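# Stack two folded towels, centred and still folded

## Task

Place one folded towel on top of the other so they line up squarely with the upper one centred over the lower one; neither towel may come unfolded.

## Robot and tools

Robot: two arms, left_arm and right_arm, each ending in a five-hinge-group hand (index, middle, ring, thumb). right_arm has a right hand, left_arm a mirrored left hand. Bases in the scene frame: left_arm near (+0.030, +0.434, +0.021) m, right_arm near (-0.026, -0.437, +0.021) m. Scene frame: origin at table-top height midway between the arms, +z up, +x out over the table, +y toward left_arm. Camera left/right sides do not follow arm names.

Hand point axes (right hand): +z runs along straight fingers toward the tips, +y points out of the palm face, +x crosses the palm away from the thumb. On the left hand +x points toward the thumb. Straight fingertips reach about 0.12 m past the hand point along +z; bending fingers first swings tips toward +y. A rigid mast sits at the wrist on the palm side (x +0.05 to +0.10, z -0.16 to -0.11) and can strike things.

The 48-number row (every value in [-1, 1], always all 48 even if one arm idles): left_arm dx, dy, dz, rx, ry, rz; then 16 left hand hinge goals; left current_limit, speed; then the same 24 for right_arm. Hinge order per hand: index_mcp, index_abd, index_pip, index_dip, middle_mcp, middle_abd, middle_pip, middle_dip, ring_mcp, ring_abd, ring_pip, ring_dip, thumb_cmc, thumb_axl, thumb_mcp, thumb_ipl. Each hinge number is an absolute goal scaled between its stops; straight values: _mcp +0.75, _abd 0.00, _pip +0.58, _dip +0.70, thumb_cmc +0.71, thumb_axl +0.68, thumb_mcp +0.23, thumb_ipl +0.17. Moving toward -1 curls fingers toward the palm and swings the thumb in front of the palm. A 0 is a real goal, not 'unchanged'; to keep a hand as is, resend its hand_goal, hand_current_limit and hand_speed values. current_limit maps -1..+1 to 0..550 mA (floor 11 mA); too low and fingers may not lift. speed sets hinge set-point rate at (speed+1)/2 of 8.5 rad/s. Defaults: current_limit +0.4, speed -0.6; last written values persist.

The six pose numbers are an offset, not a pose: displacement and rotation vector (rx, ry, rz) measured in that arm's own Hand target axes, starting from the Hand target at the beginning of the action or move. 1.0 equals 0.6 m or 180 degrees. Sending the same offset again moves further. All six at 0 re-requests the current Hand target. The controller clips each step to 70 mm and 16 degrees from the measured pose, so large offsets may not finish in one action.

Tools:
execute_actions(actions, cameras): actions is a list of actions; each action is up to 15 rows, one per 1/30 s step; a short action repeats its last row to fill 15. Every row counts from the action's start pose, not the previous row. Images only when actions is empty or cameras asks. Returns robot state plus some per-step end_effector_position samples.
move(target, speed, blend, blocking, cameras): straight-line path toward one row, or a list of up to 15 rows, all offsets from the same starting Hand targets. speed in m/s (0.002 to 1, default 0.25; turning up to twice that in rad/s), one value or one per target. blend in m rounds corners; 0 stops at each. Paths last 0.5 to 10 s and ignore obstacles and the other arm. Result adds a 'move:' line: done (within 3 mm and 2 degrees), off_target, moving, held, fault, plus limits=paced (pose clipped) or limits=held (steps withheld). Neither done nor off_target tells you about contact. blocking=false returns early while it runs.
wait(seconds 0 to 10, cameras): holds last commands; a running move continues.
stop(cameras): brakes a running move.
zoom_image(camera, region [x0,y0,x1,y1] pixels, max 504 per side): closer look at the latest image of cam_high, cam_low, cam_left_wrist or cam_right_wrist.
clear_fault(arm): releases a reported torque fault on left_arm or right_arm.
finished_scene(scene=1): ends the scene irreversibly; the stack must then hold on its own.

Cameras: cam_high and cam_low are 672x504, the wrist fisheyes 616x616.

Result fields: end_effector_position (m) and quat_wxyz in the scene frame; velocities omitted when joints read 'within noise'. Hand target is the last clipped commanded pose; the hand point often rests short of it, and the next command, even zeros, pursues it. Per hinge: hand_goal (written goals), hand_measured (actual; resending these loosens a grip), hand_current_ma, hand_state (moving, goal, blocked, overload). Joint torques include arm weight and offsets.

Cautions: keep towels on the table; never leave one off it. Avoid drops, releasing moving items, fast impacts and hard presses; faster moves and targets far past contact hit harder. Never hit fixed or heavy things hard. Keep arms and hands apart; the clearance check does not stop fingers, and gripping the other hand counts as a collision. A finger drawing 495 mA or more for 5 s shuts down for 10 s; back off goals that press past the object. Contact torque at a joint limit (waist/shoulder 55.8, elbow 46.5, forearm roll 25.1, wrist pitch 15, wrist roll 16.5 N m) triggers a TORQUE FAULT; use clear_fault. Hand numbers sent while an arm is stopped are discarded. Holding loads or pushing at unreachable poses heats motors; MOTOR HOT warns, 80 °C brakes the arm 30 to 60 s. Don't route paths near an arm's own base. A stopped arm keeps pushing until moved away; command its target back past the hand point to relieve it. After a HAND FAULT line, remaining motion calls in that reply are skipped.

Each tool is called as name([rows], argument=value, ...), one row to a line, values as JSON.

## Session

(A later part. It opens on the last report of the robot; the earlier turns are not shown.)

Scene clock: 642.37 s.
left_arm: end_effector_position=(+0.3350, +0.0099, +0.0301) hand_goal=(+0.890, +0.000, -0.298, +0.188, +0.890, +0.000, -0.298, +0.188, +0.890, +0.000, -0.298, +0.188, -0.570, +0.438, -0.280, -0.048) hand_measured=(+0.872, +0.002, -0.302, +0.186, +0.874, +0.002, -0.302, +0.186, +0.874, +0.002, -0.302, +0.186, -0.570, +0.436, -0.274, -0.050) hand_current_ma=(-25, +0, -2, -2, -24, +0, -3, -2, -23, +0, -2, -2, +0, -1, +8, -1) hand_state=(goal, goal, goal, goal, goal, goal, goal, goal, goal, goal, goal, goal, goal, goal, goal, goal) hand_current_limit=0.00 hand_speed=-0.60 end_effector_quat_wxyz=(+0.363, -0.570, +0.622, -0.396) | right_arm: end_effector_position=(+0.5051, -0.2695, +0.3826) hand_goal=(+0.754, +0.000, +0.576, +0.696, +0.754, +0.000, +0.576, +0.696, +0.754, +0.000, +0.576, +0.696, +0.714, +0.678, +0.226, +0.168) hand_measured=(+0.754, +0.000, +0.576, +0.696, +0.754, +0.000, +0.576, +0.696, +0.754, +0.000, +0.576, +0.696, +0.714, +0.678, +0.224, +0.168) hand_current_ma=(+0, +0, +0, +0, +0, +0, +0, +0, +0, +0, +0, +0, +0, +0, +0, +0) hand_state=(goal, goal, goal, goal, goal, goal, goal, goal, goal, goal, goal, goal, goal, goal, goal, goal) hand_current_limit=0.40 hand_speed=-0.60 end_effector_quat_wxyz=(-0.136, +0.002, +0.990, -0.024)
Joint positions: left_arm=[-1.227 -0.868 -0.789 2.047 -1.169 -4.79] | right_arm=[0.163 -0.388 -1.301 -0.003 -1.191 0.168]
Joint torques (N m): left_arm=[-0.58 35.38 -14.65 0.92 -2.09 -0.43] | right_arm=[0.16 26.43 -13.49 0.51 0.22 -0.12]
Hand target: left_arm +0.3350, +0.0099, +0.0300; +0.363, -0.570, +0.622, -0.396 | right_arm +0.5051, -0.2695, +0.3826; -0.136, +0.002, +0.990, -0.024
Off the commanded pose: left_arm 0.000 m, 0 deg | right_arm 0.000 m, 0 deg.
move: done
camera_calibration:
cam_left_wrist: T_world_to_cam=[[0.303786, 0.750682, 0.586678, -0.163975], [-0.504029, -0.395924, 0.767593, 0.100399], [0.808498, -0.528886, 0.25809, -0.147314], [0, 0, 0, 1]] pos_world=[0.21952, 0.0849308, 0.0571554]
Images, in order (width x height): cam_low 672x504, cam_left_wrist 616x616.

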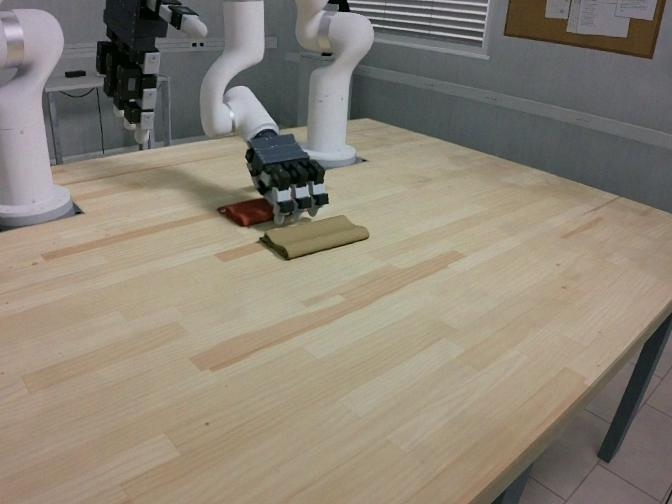

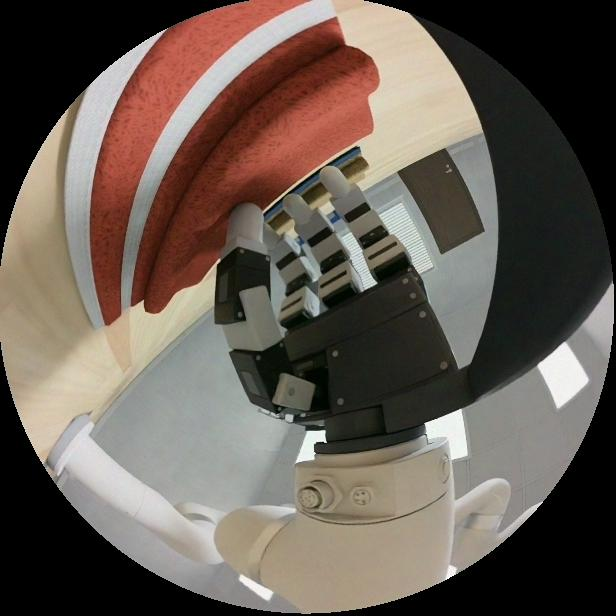

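move(target=[0,0.0121,0.0056,0,0,0,0.890,0,-0.299,0.188,0.890,0,-0.299,0.188,0.890,0,-0.299,0.188,-0.571,0.437,-0.281,-0.049,0,-0.6,0,0,0,0,0,0,0.754,0,0.576,0.696,0.754,0,0.576,0.696,0.754,0,0.576,0.696,0.714,0.678,0.226,0.168,0.4,-0.6], cameras=["cam_left_wrist"], speed=0.04)

zoom_image(camera="cam_left_wrist", region=[100, 0, 420, 320])

move(target=[0,0,0,0,0,0,0.822,0,-0.445,0.188,0.822,0,-0.445,0.188,0.822,0,-0.445,0.188,-0.571,0.437,-0.281,-0.049,-0.2,-0.85,0,0,0,0,0,0,0.754,0,0.576,0.696,0.754,0,0.576,0.696,0.754,0,0.576,0.696,0.714,0.678,0.226,0.168,0.4,-0.6], cameras=["cam_left_wrist", "cam_low"], speed=0.04)

zoom_image(camera="cam_left_wrist", region=[100, 0, 420, 320])

zoom_image(camera="cam_low", region=[215, 130, 335, 230])

Scene clock: 657.60 s.
left_arm: end_effector_position=(+0.3350, +0.0099, +0.0221) hand_goal=(+0.890, +0.000, -0.298, +0.188, +0.890, +0.000, -0.298, +0.188, +0.890, +0.000, -0.298, +0.188, -0.570, +0.438, -0.280, -0.048) hand_measured=(+0.872, +0.002, -0.302, +0.186, +0.874, +0.002, -0.302, +0.186, +0.874, +0.002, -0.302, +0.186, -0.578, +0.434, -0.306, -0.064) hand_current_ma=(-25, +0, -2, -2, -24, +0, -3, -2, -23, +0, -2, -2, -9, -4, -59, -31) hand_state=(goal, goal, goal, goal, goal, goal, goal, goal, goal, goal, goal, goal, goal, goal, blocked, goal) hand_current_limit=0.00 hand_speed=-0.60 end_effector_quat_wxyz=(+0.363, -0.570, +0.622, -0.396) | right_arm: end_effector_position=(+0.5051, -0.2695, +0.3826) hand_goal=(+0.754, +0.000, +0.576, +0.696, +0.754, +0.000, +0.576, +0.696, +0.754, +0.000, +0.576, +0.696, +0.714, +0.678, +0.226, +0.168) hand_measured=(+0.754, +0.000, +0.576, +0.696, +0.754, +0.000, +0.576, +0.696, +0.754, +0.000, +0.576, +0.696, +0.714, +0.678, +0.224, +0.168) hand_current_ma=(+0, +0, +0, +0, +0, +0, +0, +0, +0, +0, +0, +0, +0, +0, +0, +0) hand_state=(goal, goal, goal, goal, goal, goal, goal, goal, goal, goal, goal, goal, goal, goal, goal, goal) hand_current_limit=0.40 hand_speed=-0.60 end_effector_quat_wxyz=(-0.136, +0.002, +0.990, -0.024)
Joint positions: left_arm=[-1.227 -0.89 -0.798 2.052 -1.175 -4.802] | right_arm=[0.163 -0.388 -1.301 -0.003 -1.191 0.168]
Joint torques (N m): left_arm=[-2.42 36.11 -12.2 0.25 -1.47 -0.14] | right_arm=[0.3 25.85 -13.44 0.74 0.27 -0.12]
Hand target: left_arm +0.3350, +0.0099, +0.0220; +0.363, -0.570, +0.622, -0.396 | right_arm +0.5051, -0.2695, +0.3826; -0.136, +0.002, +0.990, -0.024
Off the commanded pose: left_arm 0.000 m, 0 deg | right_arm 0.000 m, 0 deg.
move: done
camera_calibration:
cam_left_wrist: T_world_to_cam=[[0.303738, 0.750713, 0.586663, -0.159273], [-0.504092, -0.395883, 0.767573, 0.106551], [0.808477, -0.528873, 0.258183, -0.145251], [0, 0, 0, 1]] pos_world=[0.21952, 0.0849306, 0.0491553]
Images, in order (width x height): cam_left_wrist 616x616.

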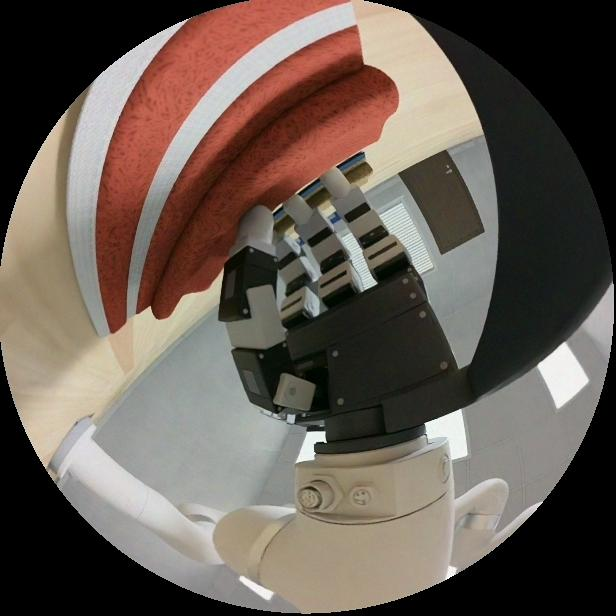

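Scaled by 1.575 from the camera's 616x616 image, which has a finer 880x880 frame.

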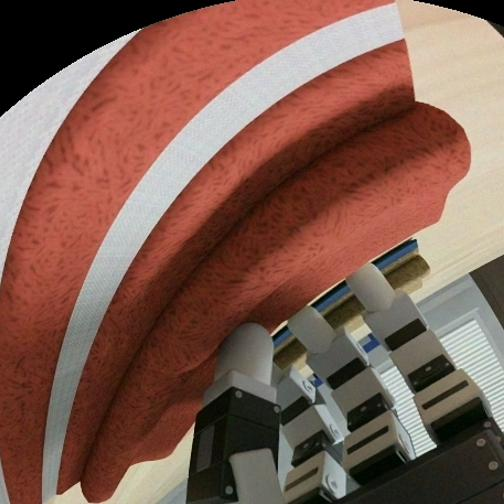

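Scene clock: 658.13 s.
left_arm: end_effector_position=(+0.3350, +0.0099, +0.0220) hand_goal=(+0.822, +0.000, -0.444, +0.188, +0.822, +0.000, -0.444, +0.188, +0.822, +0.000, -0.444, +0.188, -0.570, +0.438, -0.280, -0.048) hand_measured=(+0.816, +0.002, -0.442, +0.186, +0.818, +0.002, -0.442, +0.186, +0.818, +0.002, -0.442, +0.186, -0.578, +0.434, -0.306, -0.064) hand_current_ma=(-4, +0, +1, -2, -4, +0, +1, -2, -4, +0, +1, -2, -9, -4, -59, -31) hand_state=(goal, goal, goal, goal, goal, goal, goal, goal, goal, goal, goal, goal, goal, goal, blocked, goal) hand_current_limit=-0.20 hand_speed=-0.85 end_effector_quat_wxyz=(+0.363, -0.570, +0.622, -0.396) | right_arm: end_effector_position=(+0.5051, -0.2695, +0.3826) hand_goal=(+0.754, +0.000, +0.576, +0.696, +0.754, +0.000, +0.576, +0.696, +0.754, +0.000, +0.576, +0.696, +0.714, +0.678, +0.226, +0.168) hand_measured=(+0.754, +0.000, +0.576, +0.696, +0.754, +0.000, +0.576, +0.696, +0.754, +0.000, +0.576, +0.696, +0.714, +0.678, +0.224, +0.168) hand_current_ma=(+0, +0, +0, +0, +0, +0, +0, +0, +0, +0, +0, +0, +0, +0, +0, +0) hand_state=(goal, goal, goal, goal, goal, goal, goal, goal, goal, goal, goal, goal, goal, goal, goal, goal) hand_current_limit=0.40 hand_speed=-0.60 end_effector_quat_wxyz=(-0.136, +0.002, +0.990, -0.024)
Joint positions: left_arm=[-1.227 -0.89 -0.798 2.052 -1.175 -4.802] | right_arm=[0.163 -0.388 -1.301 -0.003 -1.191 0.168]
Joint torques (N m): left_arm=[-2.98 32.95 -12.45 0.94 -1.51 -0.41] | right_arm=[-0.23 26.13 -13.76 0.78 0.28 -0.13]
Hand target: left_arm +0.3350, +0.0099, +0.0220; +0.363, -0.570, +0.622, -0.396 | right_arm +0.5051, -0.2695, +0.3826; -0.136, +0.002, +0.990, -0.024
Off the commanded pose: left_arm 0.000 m, 0 deg | right_arm 0.000 m, 0 deg.
move: done
camera_calibration:
cam_left_wrist: T_world_to_cam=[[0.303786, 0.750682, 0.586678, -0.159223], [-0.504029, -0.395924, 0.767593, 0.106616], [0.808498, -0.528886, 0.25809, -0.145223], [0, 0, 0, 1]] pos_world=[0.21952, 0.0849308, 0.0490554]
Images, in order (width x height): cam_low 672x504, cam_left_wrist 616x616.

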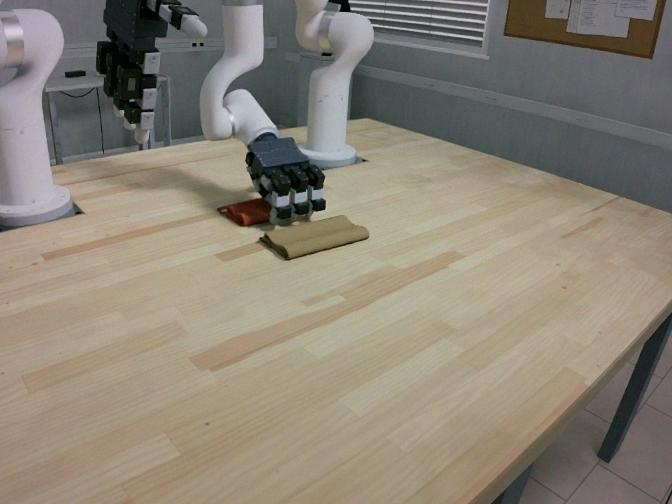

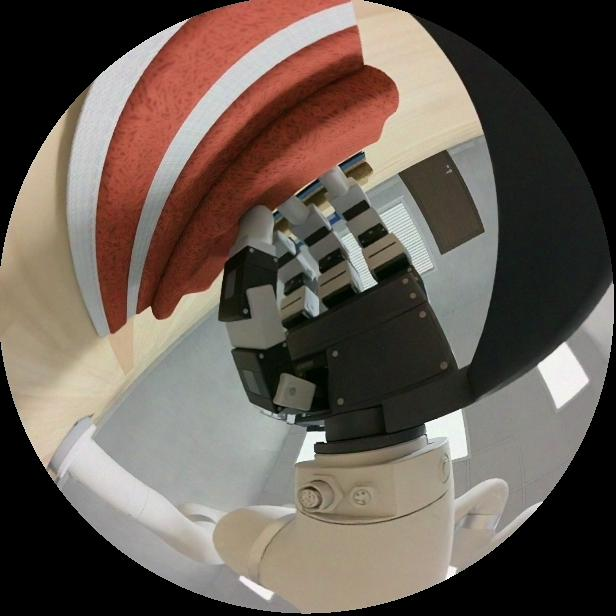

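Scaled by 1.575 from the camera's 616x616 image, which has a finer 880x880 frame.

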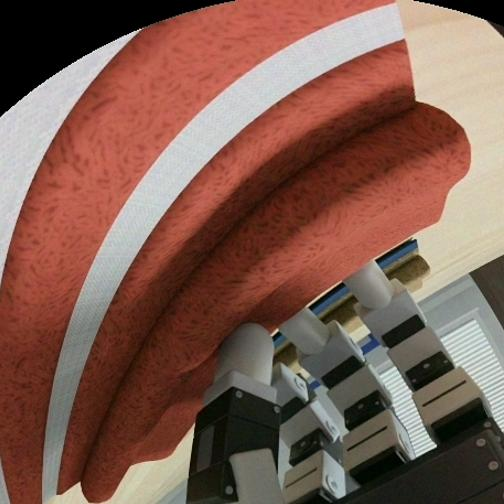

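Scaled by 4.200 from the camera's 672x504 image, which has a finer 960x720 frame.

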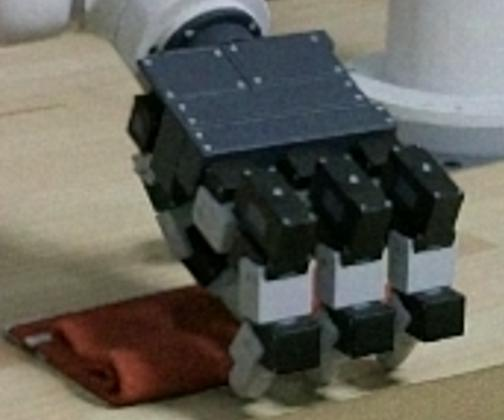

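move(target=[0,0,0,0,0,0,0.616,0,-0.445,0.188,0.616,0,-0.445,0.188,0.616,0,-0.445,0.188,-0.571,0.437,-0.320,-0.030,-0.2,-0.85,0,0,0,0,0,0,0.754,0,0.576,0.696,0.754,0,0.576,0.696,0.754,0,0.576,0.696,0.714,0.678,0.226,0.168,0.4,-0.6], cameras=["cam_left_wrist", "cam_low"], speed=0.04)

zoom_image(camera="cam_left_wrist", region=[100, 0, 420, 320])

zoom_image(camera="cam_low", region=[215, 130, 335, 230])

Scene clock: 668.47 s.
left_arm: end_effector_position=(+0.3351, +0.0098, +0.0221) hand_goal=(+0.616, +0.000, -0.444, +0.188, +0.616, +0.000, -0.444, +0.188, +0.616, +0.000, -0.444, +0.188, -0.570, +0.438, -0.320, -0.030) hand_measured=(+0.686, +0.002, -0.442, +0.184, +0.686, +0.002, -0.442, +0.182, +0.686, +0.002, -0.442, +0.180, -0.578, +0.434, -0.330, -0.046) hand_current_ma=(+190, +0, +1, -3, +186, +0, +1, -5, +184, +0, +1, -7, -9, -4, -16, -30) hand_state=(blocked, goal, goal, goal, blocked, goal, goal, goal, blocked, goal, goal, goal, goal, goal, goal, goal) hand_current_limit=-0.20 hand_speed=-0.85 end_effector_quat_wxyz=(+0.363, -0.570, +0.622, -0.396) | right_arm: end_effector_position=(+0.5051, -0.2695, +0.3826) hand_goal=(+0.754, +0.000, +0.576, +0.696, +0.754, +0.000, +0.576, +0.696, +0.754, +0.000, +0.576, +0.696, +0.714, +0.678, +0.226, +0.168) hand_measured=(+0.754, +0.000, +0.576, +0.696, +0.754, +0.000, +0.576, +0.696, +0.754, +0.000, +0.576, +0.696, +0.714, +0.678, +0.224, +0.168) hand_current_ma=(+0, +0, +0, +0, +0, +0, +0, +0, +0, +0, +0, +0, +0, +0, +0, +0) hand_state=(goal, goal, goal, goal, goal, goal, goal, goal, goal, goal, goal, goal, goal, goal, goal, goal) hand_current_limit=0.40 hand_speed=-0.60 end_effector_quat_wxyz=(-0.136, +0.002, +0.990, -0.024)
Joint positions: left_arm=[-1.227 -0.89 -0.798 2.052 -1.175 -4.802] | right_arm=[0.163 -0.388 -1.301 -0.003 -1.191 0.168]
Joint torques (N m): left_arm=[-0.43 31.01 -4.25 0.71 2.92 -0.27] | right_arm=[0.64 26.21 -13.66 0.6 0.21 -0.19]
Hand target: left_arm +0.3350, +0.0099, +0.0220; +0.363, -0.570, +0.622, -0.396 | right_arm +0.5051, -0.2695, +0.3826; -0.136, +0.002, +0.990, -0.024
Off the commanded pose: left_arm 0.000 m, 0 deg | right_arm 0.000 m, 0 deg.
move: done
camera_calibration:
cam_left_wrist: T_world_to_cam=[[0.303598, 0.750772, 0.58666, -0.159172], [-0.504332, -0.395769, 0.767474, 0.10656], [0.80838, -0.528875, 0.258484, -0.145298], [0, 0, 0, 1]] pos_world=[0.219522, 0.08483, 0.0491553]
Images, in order (width x height): cam_low 672x504, cam_left_wrist 616x616.

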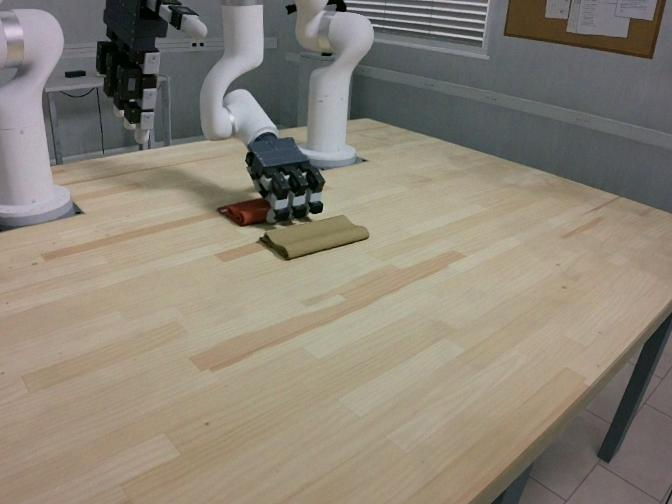

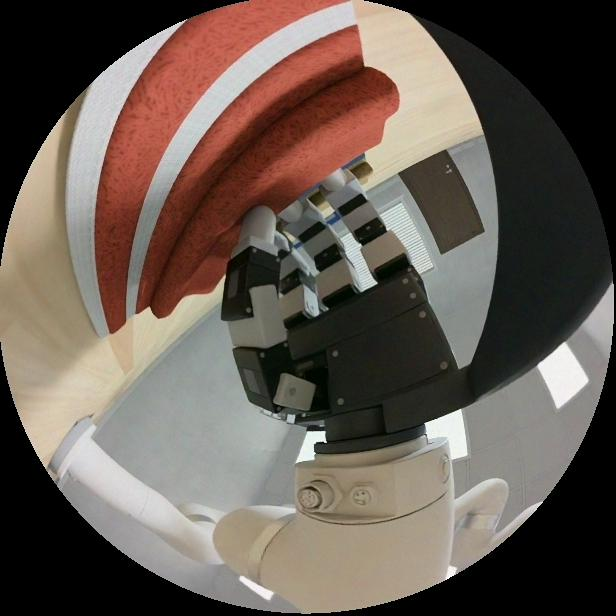

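Scaled by 1.575 from the camera's 616x616 image, which has a finer 880x880 frame.

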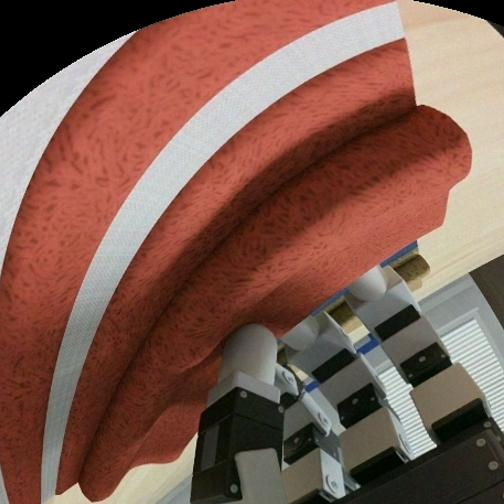

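Scaled by 4.200 from the camera's 672x504 image, which has a finer 960x720 frame.

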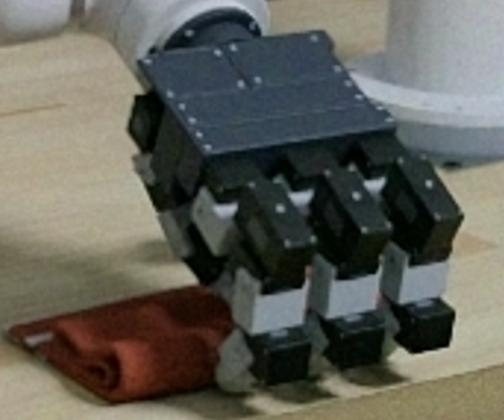

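move(target=[0,-0.0151,-0.0070,0,0,0,0.616,0,-0.445,0.188,0.616,0,-0.445,0.188,0.616,0,-0.445,0.188,-0.571,0.437,-0.320,-0.030,-0.2,-0.85,0,0,0,0,0,0,0.754,0,0.576,0.696,0.754,0,0.576,0.696,0.754,0,0.576,0.696,0.714,0.678,0.226,0.168,0.4,-0.6], cameras=["cam_left_wrist", "cam_low"], speed=0.03)

zoom_image(camera="cam_left_wrist", region=[100, 0, 420, 320])

zoom_image(camera="cam_low", region=[215, 130, 335, 230])

Scene clock: 676.37 s.
left_arm: end_effector_position=(+0.3350, +0.0099, +0.0319) hand_goal=(+0.616, +0.000, -0.444, +0.188, +0.616, +0.000, -0.444, +0.188, +0.616, +0.000, -0.444, +0.188, -0.570, +0.438, -0.320, -0.030) hand_measured=(+0.612, +0.002, -0.442, +0.186, +0.612, +0.002, -0.440, +0.186, +0.612, +0.002, -0.442, +0.186, -0.572, +0.436, -0.320, -0.032) hand_current_ma=(-2, +0, +2, -1, -2, +0, +2, +0, -2, +0, +0, -2, -1, -1, +0, -1) hand_state=(goal, goal, goal, goal, goal, goal, goal, goal, goal, goal, goal, goal, goal, goal, goal, goal) hand_current_limit=-0.20 hand_speed=-0.85 end_effector_quat_wxyz=(+0.363, -0.570, +0.622, -0.396) | right_arm: end_effector_position=(+0.5051, -0.2695, +0.3826) hand_goal=(+0.754, +0.000, +0.576, +0.696, +0.754, +0.000, +0.576, +0.696, +0.754, +0.000, +0.576, +0.696, +0.714, +0.678, +0.226, +0.168) hand_measured=(+0.754, +0.000, +0.576, +0.696, +0.754, +0.000, +0.576, +0.696, +0.754, +0.000, +0.576, +0.696, +0.714, +0.678, +0.224, +0.168) hand_current_ma=(+0, +0, +0, +0, +0, +0, +0, +0, +0, +0, +0, +0, +0, +0, +0, +0) hand_state=(goal, goal, goal, goal, goal, goal, goal, goal, goal, goal, goal, goal, goal, goal, goal, goal) hand_current_limit=0.40 hand_speed=-0.60 end_effector_quat_wxyz=(-0.136, +0.002, +0.990, -0.024)
Joint positions: left_arm=[-1.227 -0.863 -0.787 2.046 -1.168 -4.787] | right_arm=[0.163 -0.388 -1.301 -0.003 -1.191 0.168]
Joint torques (N m): left_arm=[2.05 42.96 -10.09 -1.84 -1.32 0.17] | right_arm=[-0.39 25.3 -13.82 0.95 0.23 -0.17]
Hand target: left_arm +0.3350, +0.0099, +0.0320; +0.363, -0.570, +0.622, -0.396 | right_arm +0.5051, -0.2695, +0.3826; -0.136, +0.002, +0.990, -0.024
Off the commanded pose: left_arm 0.000 m, 0 deg | right_arm 0.000 m, 0 deg.
move: done
camera_calibration:
cam_left_wrist: T_world_to_cam=[[0.303786, 0.750682, 0.586678, -0.16509], [-0.504029, -0.395924, 0.767593, 0.0989402], [0.808498, -0.528886, 0.25809, -0.147804], [0, 0, 0, 1]] pos_world=[0.21952, 0.0849308, 0.0590554]
Images, in order (width x height): cam_low 672x504, cam_left_wrist 616x616.

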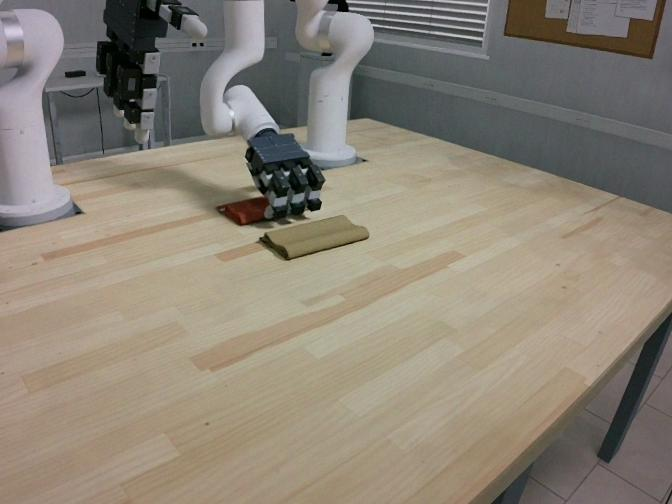

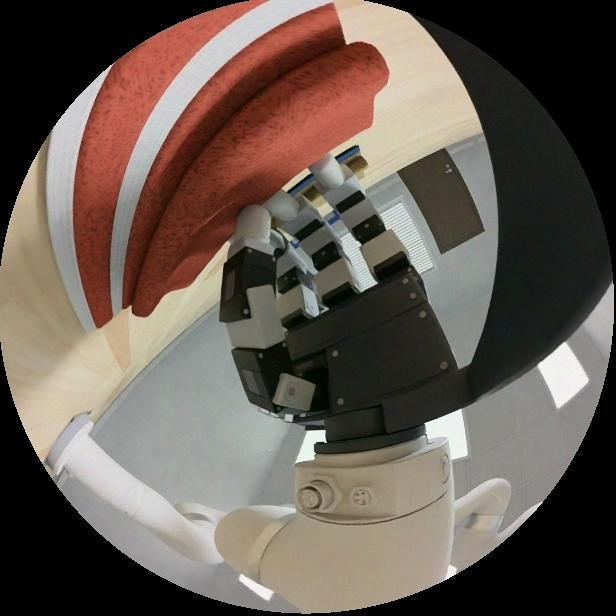

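Scaled by 1.575 from the camera's 616x616 image, which has a finer 880x880 frame.

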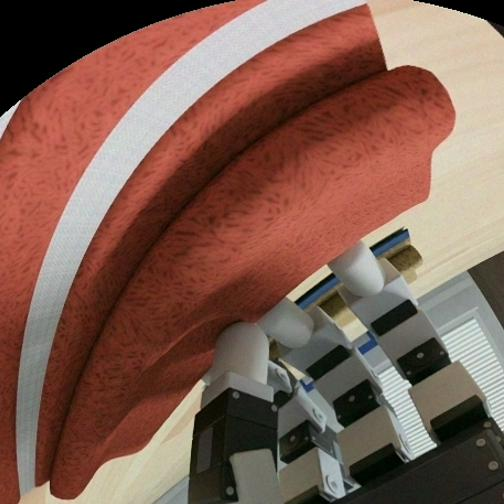

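Scaled by 4.200 from the camera's 672x504 image, which has a finer 960x720 frame.

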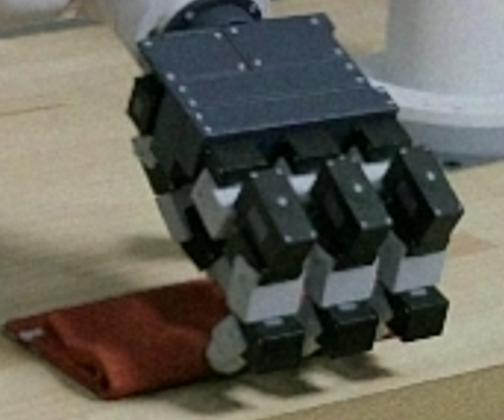

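move([
  [0,0.006,0.0028,0,0,0,0.616,0,-0.591,0.188,0.616,0,-0.591,0.188,0.616,0,-0.591,0.188,-0.571,0.437,-0.337,-0.049,0,-0.8,0,0,0,0,0,0,0.754,0,0.576,0.696,0.754,0,0.576,0.696,0.754,0,0.576,0.696,0.714,0.678,0.226,0.168,0.4,-0.6],
  [0,0.0059,0.0027,0,0,0,0.616,0,-0.591,0.188,0.616,0,-0.591,0.188,0.616,0,-0.591,0.188,-0.571,0.437,-0.337,-0.049,0,-0.8,0,0,0,0,0,0,0.754,0,0.576,0.696,0.754,0,0.576,0.696,0.754,0,0.576,0.696,0.714,0.678,0.226,0.168,0.4,-0.6],
  [0,-0.0302,-0.0141,0,0,0,0.616,0,-0.591,0.188,0.616,0,-0.591,0.188,0.616,0,-0.591,0.188,-0.571,0.437,-0.337,-0.049,0,-0.8,0,0,0,0,0,0,0.754,0,0.576,0.696,0.754,0,0.576,0.696,0.754,0,0.576,0.696,0.714,0.678,0.226,0.168,0.4,-0.6],
], cameras=["cam_left_wrist", "cam_low"], speed=[0.03, 0.03, 0.04])

zoom_image(camera="cam_left_wrist", region=[100, 0, 420, 320])

zoom_image(camera="cam_low", region=[215, 130, 335, 230])

Scene clock: 696.80 s.
left_arm: end_effector_position=(+0.3351, +0.0099, +0.0520) hand_goal=(+0.616, +0.000, -0.590, +0.188, +0.616, +0.000, -0.590, +0.188, +0.616, +0.000, -0.590, +0.188, -0.570, +0.438, -0.336, -0.048) hand_measured=(+0.612, +0.002, -0.586, +0.186, +0.612, +0.002, -0.586, +0.186, +0.612, +0.002, -0.586, +0.186, -0.572, +0.436, -0.328, -0.044) hand_current_ma=(-2, +0, +3, -1, -2, +0, +3, +0, -2, +0, +3, -2, -1, -1, +9, +3) hand_state=(goal, goal, goal, goal, goal, goal, goal, goal, goal, goal, goal, goal, goal, goal, goal, goal) hand_current_limit=0.00 hand_speed=-0.80 end_effector_quat_wxyz=(+0.363, -0.570, +0.622, -0.396) | right_arm: end_effector_position=(+0.5051, -0.2695, +0.3826) hand_goal=(+0.754, +0.000, +0.576, +0.696, +0.754, +0.000, +0.576, +0.696, +0.754, +0.000, +0.576, +0.696, +0.714, +0.678, +0.226, +0.168) hand_measured=(+0.754, +0.000, +0.576, +0.696, +0.754, +0.000, +0.576, +0.696, +0.754, +0.000, +0.576, +0.696, +0.714, +0.678, +0.224, +0.168) hand_current_ma=(+0, +0, +0, +0, +0, +0, +0, +0, +0, +0, +0, +0, +0, +0, +0, +0) hand_state=(goal, goal, goal, goal, goal, goal, goal, goal, goal, goal, goal, goal, goal, goal, goal, goal) hand_current_limit=0.40 hand_speed=-0.60 end_effector_quat_wxyz=(-0.136, +0.002, +0.990, -0.024)
Joint positions: left_arm=[-1.227 -0.808 -0.765 2.033 -1.153 -4.755] | right_arm=[0.163 -0.388 -1.301 -0.003 -1.191 0.168]
Joint torques (N m): left_arm=[3.4 40.74 -11.93 -1.84 -1.2 0.19] | right_arm=[0.15 25.49 -13.53 0.75 0.22 -0.07]
Hand target: left_arm +0.3351, +0.0099, +0.0520; +0.363, -0.570, +0.622, -0.396 | right_arm +0.5051, -0.2695, +0.3826; -0.136, +0.002, +0.990, -0.024
Off the commanded pose: left_arm 0.000 m, 0 deg | right_arm 0.000 m, 0 deg.
move: done
camera_calibration:
cam_left_wrist: T_world_to_cam=[[0.303786, 0.750682, 0.586678, -0.176823], [-0.504029, -0.395924, 0.767593, 0.0835883], [0.808498, -0.528886, 0.25809, -0.152966], [0, 0, 0, 1]] pos_world=[0.21952, 0.0849308, 0.0790554]
Images, in order (width x height): cam_low 672x504, cam_left_wrist 616x616.

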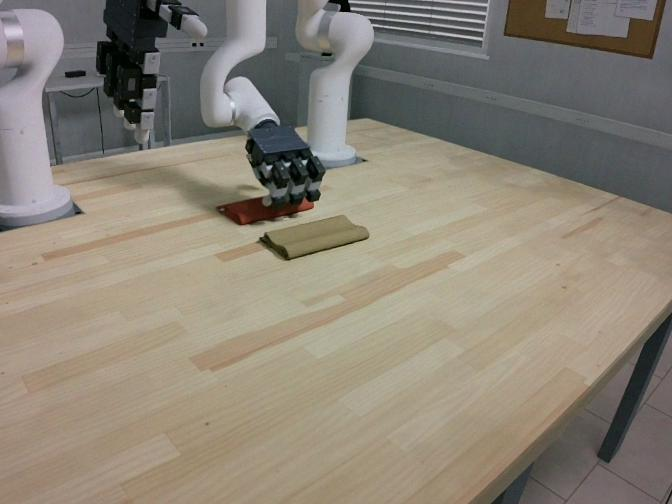

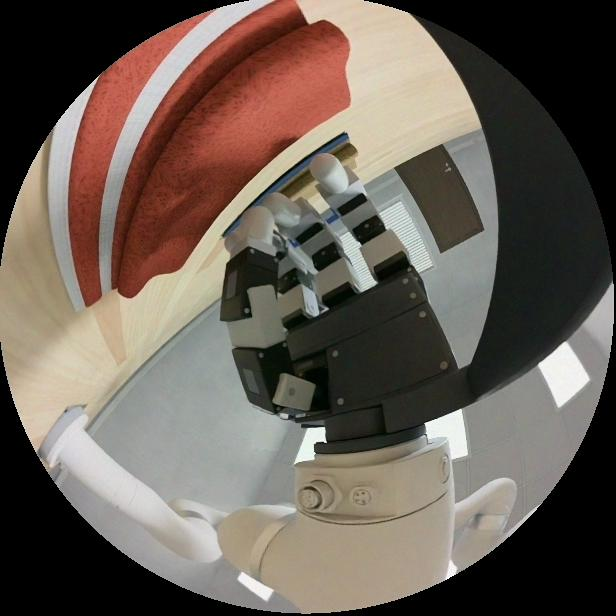

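Scaled by 1.575 from the camera's 616x616 image, which has a finer 880x880 frame.

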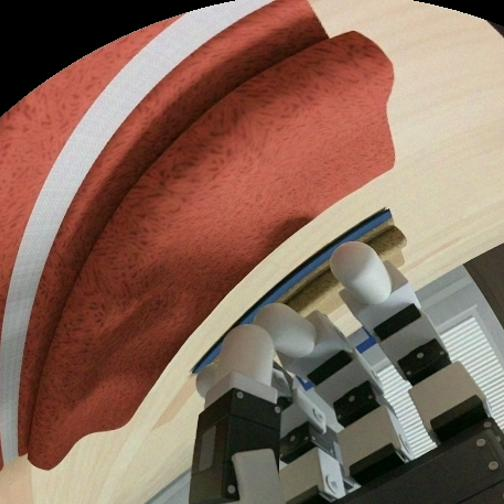

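Scaled by 4.200 from the camera's 672x504 image, which has a finer 960x720 frame.

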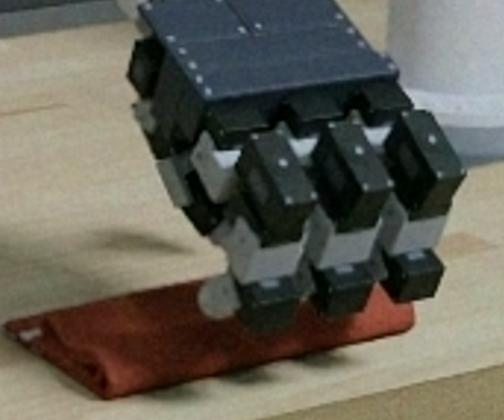

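move([
  [0,-0.0876,-0.0409,0,0,0,0.890,0,-0.153,0.188,0.890,0,-0.153,0.188,0.890,0,-0.153,0.188,-0.571,0.677,0.337,-0.265,0,-0.6,0,0,0,0,0,0,0.754,0,0.576,0.696,0.754,0,0.576,0.696,0.754,0,0.576,0.696,0.714,0.678,0.226,0.168,0.4,-0.6],
  [-0.046,-0.0675,-0.084,0,0,0,0.890,0,-0.153,0.188,0.890,0,-0.153,0.188,0.890,0,-0.153,0.188,-0.571,0.677,0.337,-0.265,0,-0.6,0,0,0,0,0,0,0.754,0,0.576,0.696,0.754,0,0.576,0.696,0.754,0,0.576,0.696,0.714,0.678,0.226,0.168,0.4,-0.6],
], cameras=["all"], speed=[0.15, 0.12])

zoom_image(camera="cam_low", region=[210, 170, 330, 240])

zoom_image(camera="cam_left_wrist", region=[50, 0, 350, 300])

Scene clock: 822.53 s.
left_arm: end_effector_position=(+0.3091, +0.0398, +0.1100) hand_goal=(+0.890, +0.000, -0.152, +0.188, +0.890, +0.000, -0.152, +0.188, +0.890, +0.000, -0.152, +0.188, -0.570, +0.678, +0.338, -0.264) hand_measured=(+0.872, +0.002, -0.156, +0.186, +0.872, +0.002, -0.156, +0.186, +0.872, +0.002, -0.156, +0.186, -0.572, +0.676, +0.332, -0.262) hand_current_ma=(-26, +0, -3, -1, -25, +0, -3, +0, -25, +0, -3, -2, -1, -2, -7, +2) hand_state=(goal, goal, goal, goal, goal, goal, goal, goal, goal, goal, goal, goal, goal, goal, goal, goal) hand_current_limit=0.00 hand_speed=-0.60 end_effector_quat_wxyz=(+0.363, -0.570, +0.622, -0.396) | right_arm: end_effector_position=(+0.5051, -0.2695, +0.3826) hand_goal=(+0.754, +0.000, +0.576, +0.696, +0.754, +0.000, +0.576, +0.696, +0.754, +0.000, +0.576, +0.696, +0.714, +0.678, +0.226, +0.168) hand_measured=(+0.754, +0.000, +0.576, +0.696, +0.754, +0.000, +0.576, +0.696, +0.754, +0.000, +0.576, +0.696, +0.714, +0.678, +0.224, +0.168) hand_current_ma=(+0, +0, +0, +0, +0, +0, +0, +0, +0, +0, +0, +0, +0, +0, +0, +0) hand_state=(goal, goal, goal, goal, goal, goal, goal, goal, goal, goal, goal, goal, goal, goal, goal, goal) hand_current_limit=0.40 hand_speed=-0.60 end_effector_quat_wxyz=(-0.136, +0.002, +0.990, -0.024)
Joint positions: left_arm=[-1.264 -0.608 -0.617 1.975 -1.13 -4.704] | right_arm=[0.163 -0.388 -1.301 -0.003 -1.191 0.168]
Joint torques (N m): left_arm=[-3.09 35.67 -12.84 -0.77 -2.18 -0.33] | right_arm=[0.32 25.88 -13.66 0.68 0.17 -0.1]
Hand target: left_arm +0.3091, +0.0399, +0.1100; +0.363, -0.570, +0.622, -0.396 | right_arm +0.5051, -0.2695, +0.3826; -0.136, +0.002, +0.990, -0.024
Off the commanded pose: left_arm 0.000 m, 0 deg | right_arm 0.000 m, 0 deg.
move: done
camera_calibration:
cam_left_wrist: T_world_to_cam=[[0.303786, 0.750682, 0.586678, -0.225428], [-0.504029, -0.395924, 0.767593, 0.0378517], [0.808498, -0.528886, 0.25809, -0.131182], [0, 0, 0, 1]] pos_world=[0.19362, 0.114831, 0.137055]
cam_right_wrist: T_world_to_cam=[[0.786465, 0.575305, -0.224715, -0.118815], [0.576936, -0.554408, 0.599814, -0.716338], [0.220492, -0.601379, -0.767936, 0.146666], [0, 0, 0, 1]] pos_world=[0.474386, -0.240586, 0.515601]

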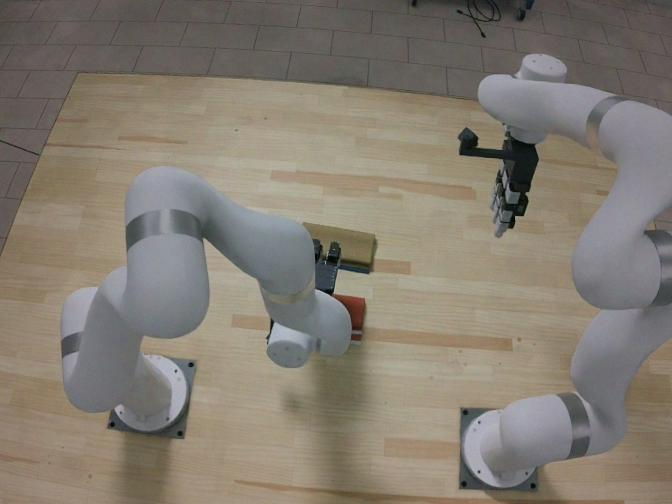

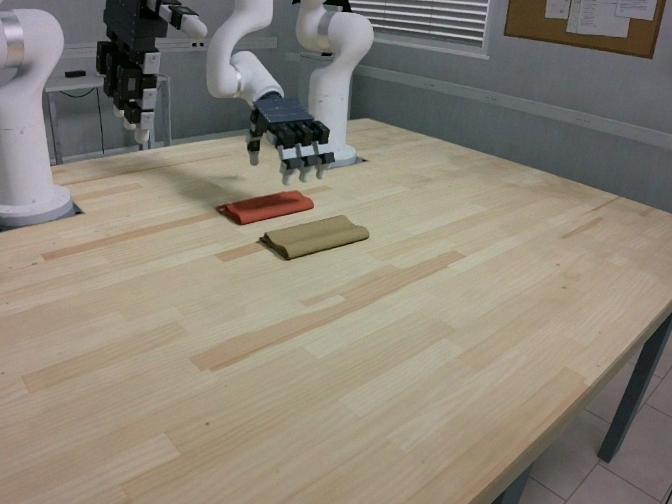

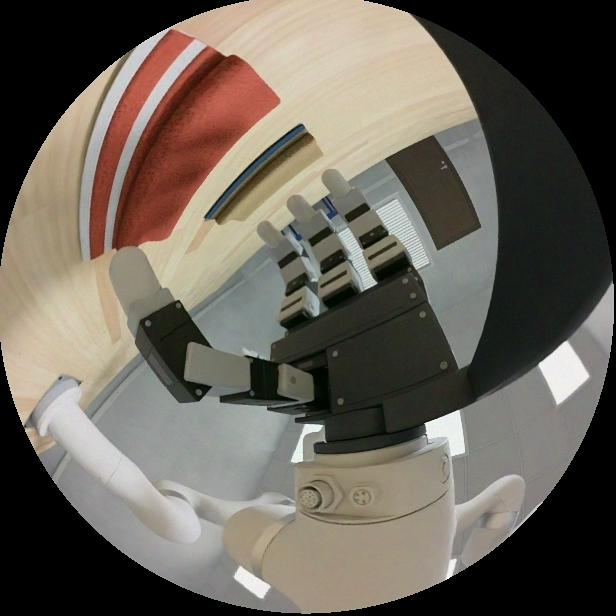

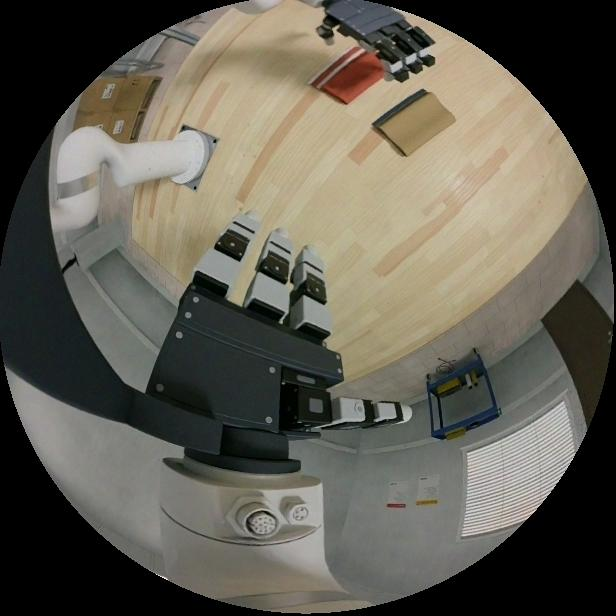

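Scaled by 4.200 from the camera's 672x504 image, which has a finer 960x720 frame.

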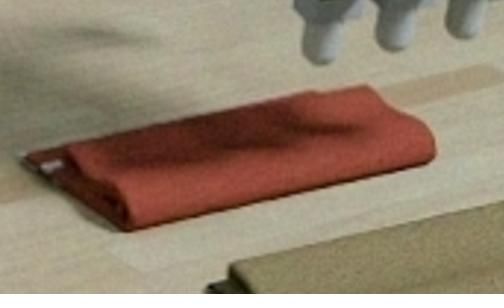

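Scaled by 1.680 from the camera's 616x616 image, which has a finer 880x880 frame.

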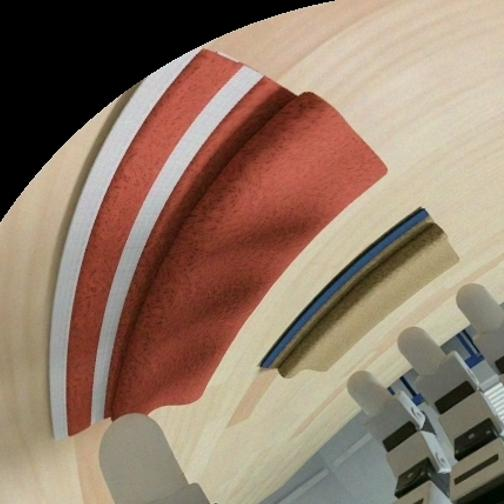

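move([
  [0.0427,0.0793,0.0272,0,0,0,0.890,0,-0.153,0.188,0.890,0,-0.153,0.188,0.890,0,-0.153,0.188,-0.571,0.497,0.337,-0.265,-0.2,-0.6,0,0,0,0,0,0,0.754,0,0.576,0.696,0.754,0,0.576,0.696,0.754,0,0.576,0.696,0.714,0.678,0.226,0.168,0.4,-0.6],
  [0.0427,0.1375,0.0543,0,0,0,0.890,0,-0.153,0.188,0.890,0,-0.153,0.188,0.890,0,-0.153,0.188,-0.571,0.497,0.337,-0.265,-0.2,-0.6,0,0,0,0,0,0,0.754,0,0.576,0.696,0.754,0,0.576,0.696,0.754,0,0.576,0.696,0.714,0.678,0.226,0.168,0.4,-0.6],
], cameras=["cam_low","cam_left_wrist"], speed=[0.12, 0.05])

zoom_image(camera="cam_left_wrist", region=[50, 0, 350, 300])

Scene clock: 866.80 s.
left_arm: end_effector_position=(+0.3014, +0.0148, +0.0216) hand_goal=(+0.890, +0.000, -0.152, +0.188, +0.890, +0.000, -0.152, +0.188, +0.890, +0.000, -0.152, +0.188, -0.570, +0.498, +0.338, -0.264) hand_measured=(+0.872, +0.002, -0.156, +0.186, +0.872, +0.002, -0.156, +0.186, +0.872, +0.002, -0.156, +0.186, -0.572, +0.498, +0.344, -0.272) hand_current_ma=(-26, +0, -3, -1, -25, +0, -3, +0, -25, +0, -3, -2, -2, +0, +7, -13) hand_state=(goal, goal, goal, goal, goal, goal, goal, goal, goal, goal, goal, goal, goal, goal, goal, goal) hand_current_limit=-0.20 hand_speed=-0.60 end_effector_quat_wxyz=(+0.363, -0.570, +0.622, -0.396) | right_arm: end_effector_position=(+0.5051, -0.2695, +0.3826) hand_goal=(+0.754, +0.000, +0.576, +0.696, +0.754, +0.000, +0.576, +0.696, +0.754, +0.000, +0.576, +0.696, +0.714, +0.678, +0.226, +0.168) hand_measured=(+0.754, +0.000, +0.576, +0.696, +0.754, +0.000, +0.576, +0.696, +0.754, +0.000, +0.576, +0.696, +0.714, +0.678, +0.224, +0.168) hand_current_ma=(+0, +0, +0, +0, +0, +0, +0, +0, +0, +0, +0, +0, +0, +0, +0, +0) hand_state=(goal, goal, goal, goal, goal, goal, goal, goal, goal, goal, goal, goal, goal, goal, goal, goal) hand_current_limit=0.40 hand_speed=-0.60 end_effector_quat_wxyz=(-0.136, +0.002, +0.990, -0.024)
Joint positions: left_arm=[-1.302 -0.882 -0.76 1.99 -1.181 -4.835] | right_arm=[0.163 -0.388 -1.301 -0.003 -1.191 0.168]
Joint torques (N m): left_arm=[1.32 33.76 -11.35 0.73 -1.54 -0.28] | right_arm=[0.15 25.52 -13.69 0.85 0.17 -0.17]
Hand target: left_arm +0.3014, +0.0148, +0.0215; +0.363, -0.570, +0.622, -0.396 | right_arm +0.5051, -0.2695, +0.3826; -0.136, +0.002, +0.990, -0.024
Off the commanded pose: left_arm 0.000 m, 0 deg | right_arm 0.000 m, 0 deg.
move: done
camera_calibration:
cam_left_wrist: T_world_to_cam=[[0.303763, 0.750697, 0.586671, -0.152456], [-0.504132, -0.395857, 0.76756, 0.0919426], [0.808443, -0.528915, 0.258204, -0.115356], [0, 0, 0, 1]] pos_world=[0.185921, 0.0898306, 0.0486553]
Images, in order (width x height): cam_low 672x504, cam_left_wrist 616x616.

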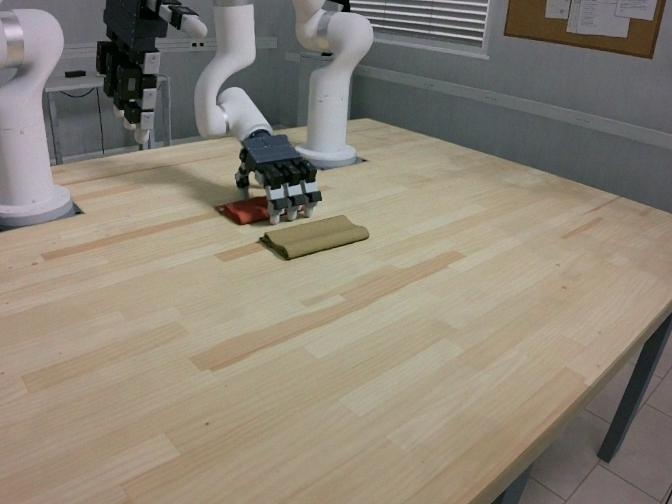

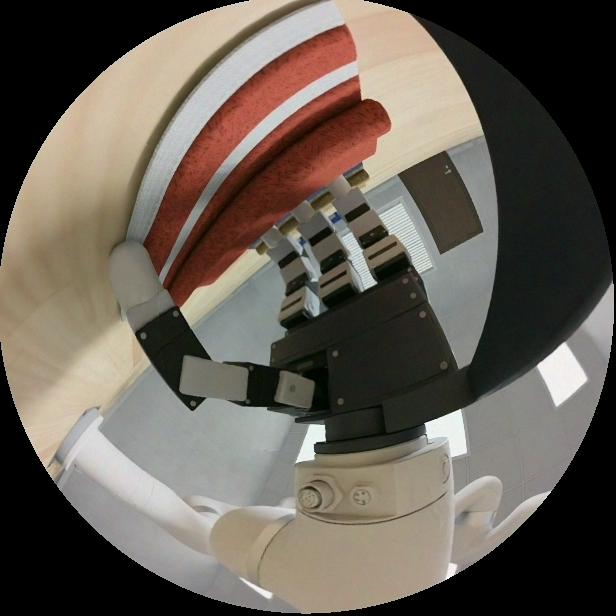

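Scaled by 1.680 from the camera's 616x616 image, which has a finer 880x880 frame.

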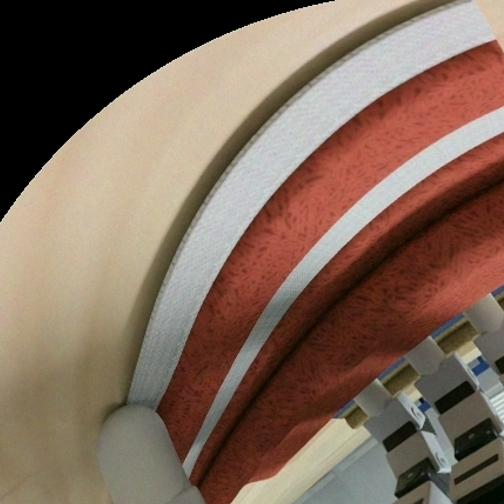

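move([
  [0,0.0011,0.0005,0,0,0,0.890,0,-0.299,0.188,0.890,0,-0.299,0.188,0.890,0,-0.299,0.188,-0.571,0.497,0.281,-0.319,-0.1,-0.85,0,0,0,0,0,0,0.754,0,0.576,0.696,0.754,0,0.576,0.696,0.754,0,0.576,0.696,0.714,0.678,0.226,0.168,0.4,-0.6],
  [0,0.001,0.0005,0,0,0,0.822,0,-0.445,0.188,0.822,0,-0.445,0.188,0.822,0,-0.445,0.188,-0.571,0.497,0.225,-0.373,-0.1,-0.85,0,0,0,0,0,0,0.754,0,0.576,0.696,0.754,0,0.576,0.696,0.754,0,0.576,0.696,0.714,0.678,0.226,0.168,0.4,-0.6],
  [0,0.0009,0.0005,0,0,0,0.780,0,-0.445,0.188,0.780,0,-0.445,0.188,0.780,0,-0.445,0.188,-0.571,0.497,0.169,-0.373,0,-0.85,0,0,0,0,0,0,0.754,0,0.576,0.696,0.754,0,0.576,0.696,0.754,0,0.576,0.696,0.714,0.678,0.226,0.168,0.4,-0.6],
], cameras=["cam_low","cam_left_wrist"], speed=0.05)

zoom_image(camera="cam_left_wrist", region=[80, 0, 400, 320])

zoom_image(camera="cam_low", region=[210, 150, 330, 240])

Scene clock: 881.07 s.
left_arm: end_effector_position=(+0.3015, +0.0148, +0.0209) hand_goal=(+0.780, +0.000, -0.444, +0.188, +0.780, +0.000, -0.444, +0.188, +0.780, +0.000, -0.444, +0.188, -0.570, +0.498, +0.170, -0.372) hand_measured=(+0.784, +0.002, -0.436, +0.186, +0.782, +0.002, -0.440, +0.186, +0.782, +0.002, -0.442, +0.186, -0.568, +0.496, +0.204, -0.366) hand_current_ma=(+2, +0, +7, -1, +1, +0, +3, +0, +0, +0, +2, -1, +1, -1, +90, +9) hand_state=(goal, goal, goal, goal, goal, goal, goal, goal, goal, goal, goal, goal, goal, goal, blocked, goal) hand_current_limit=0.00 hand_speed=-0.85 end_effector_quat_wxyz=(+0.363, -0.570, +0.622, -0.396) | right_arm: end_effector_position=(+0.5051, -0.2695, +0.3826) hand_goal=(+0.754, +0.000, +0.576, +0.696, +0.754, +0.000, +0.576, +0.696, +0.754, +0.000, +0.576, +0.696, +0.714, +0.678, +0.226, +0.168) hand_measured=(+0.754, +0.000, +0.576, +0.696, +0.754, +0.000, +0.576, +0.696, +0.754, +0.000, +0.576, +0.696, +0.714, +0.678, +0.224, +0.168) hand_current_ma=(+0, +0, +0, +0, +0, +0, +0, +0, +0, +0, +0, +0, +0, +0, +0, +0) hand_state=(goal, goal, goal, goal, goal, goal, goal, goal, goal, goal, goal, goal, goal, goal, goal, goal) hand_current_limit=0.40 hand_speed=-0.60 end_effector_quat_wxyz=(-0.136, +0.002, +0.990, -0.024)
Joint positions: left_arm=[-1.302 -0.884 -0.761 1.99 -1.181 -4.836] | right_arm=[0.163 -0.388 -1.301 -0.003 -1.191 0.168]
Joint torques (N m): left_arm=[2.27 35.52 -9.1 0.48 -1.13 0.37] | right_arm=[1.28 25.73 -13.54 0.76 0.18 -0.09]
Hand target: left_arm +0.3015, +0.0148, +0.0209; +0.363, -0.570, +0.622, -0.396 | right_arm +0.5051, -0.2695, +0.3826; -0.136, +0.002, +0.990, -0.024
Off the commanded pose: left_arm 0.000 m, 0 deg | right_arm 0.000 m, 0 deg.
move: done
camera_calibration:
cam_left_wrist: T_world_to_cam=[[0.303786, 0.750682, 0.586678, -0.152049], [-0.504029, -0.395924, 0.767593, 0.0924651], [0.808498, -0.528886, 0.25809, -0.115182], [0, 0, 0, 1]] pos_world=[0.18592, 0.0898308, 0.0479554]
Images, in order (width x height): cam_low 672x504, cam_left_wrist 616x616.

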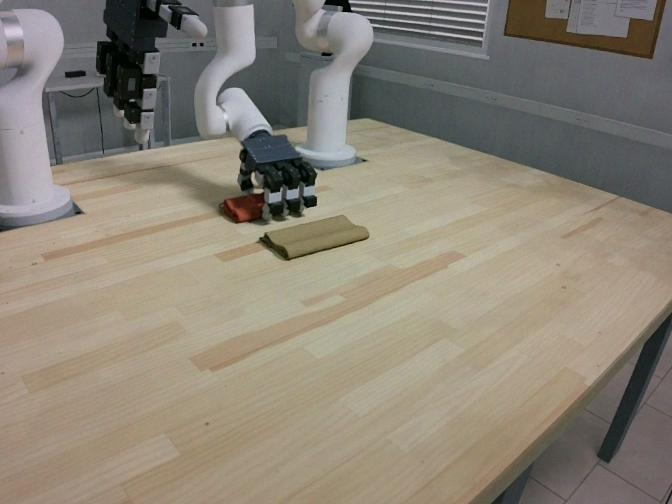

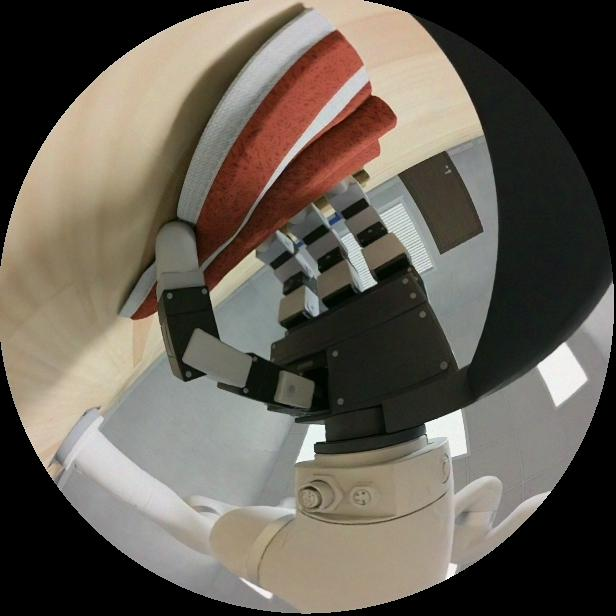

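Scaled by 1.575 from the camera's 616x616 image, which has a finer 880x880 frame.

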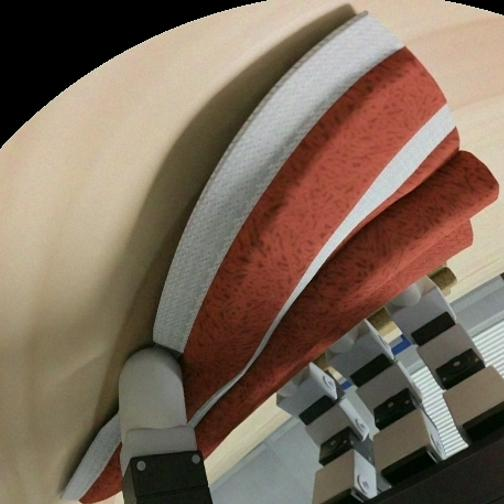

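Scaled by 4.200 from the camera's 672x504 image, which has a finer 960x720 frame.

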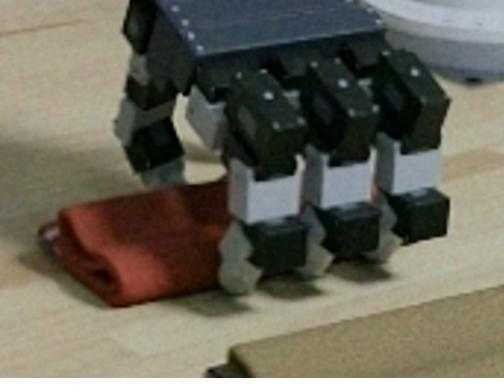

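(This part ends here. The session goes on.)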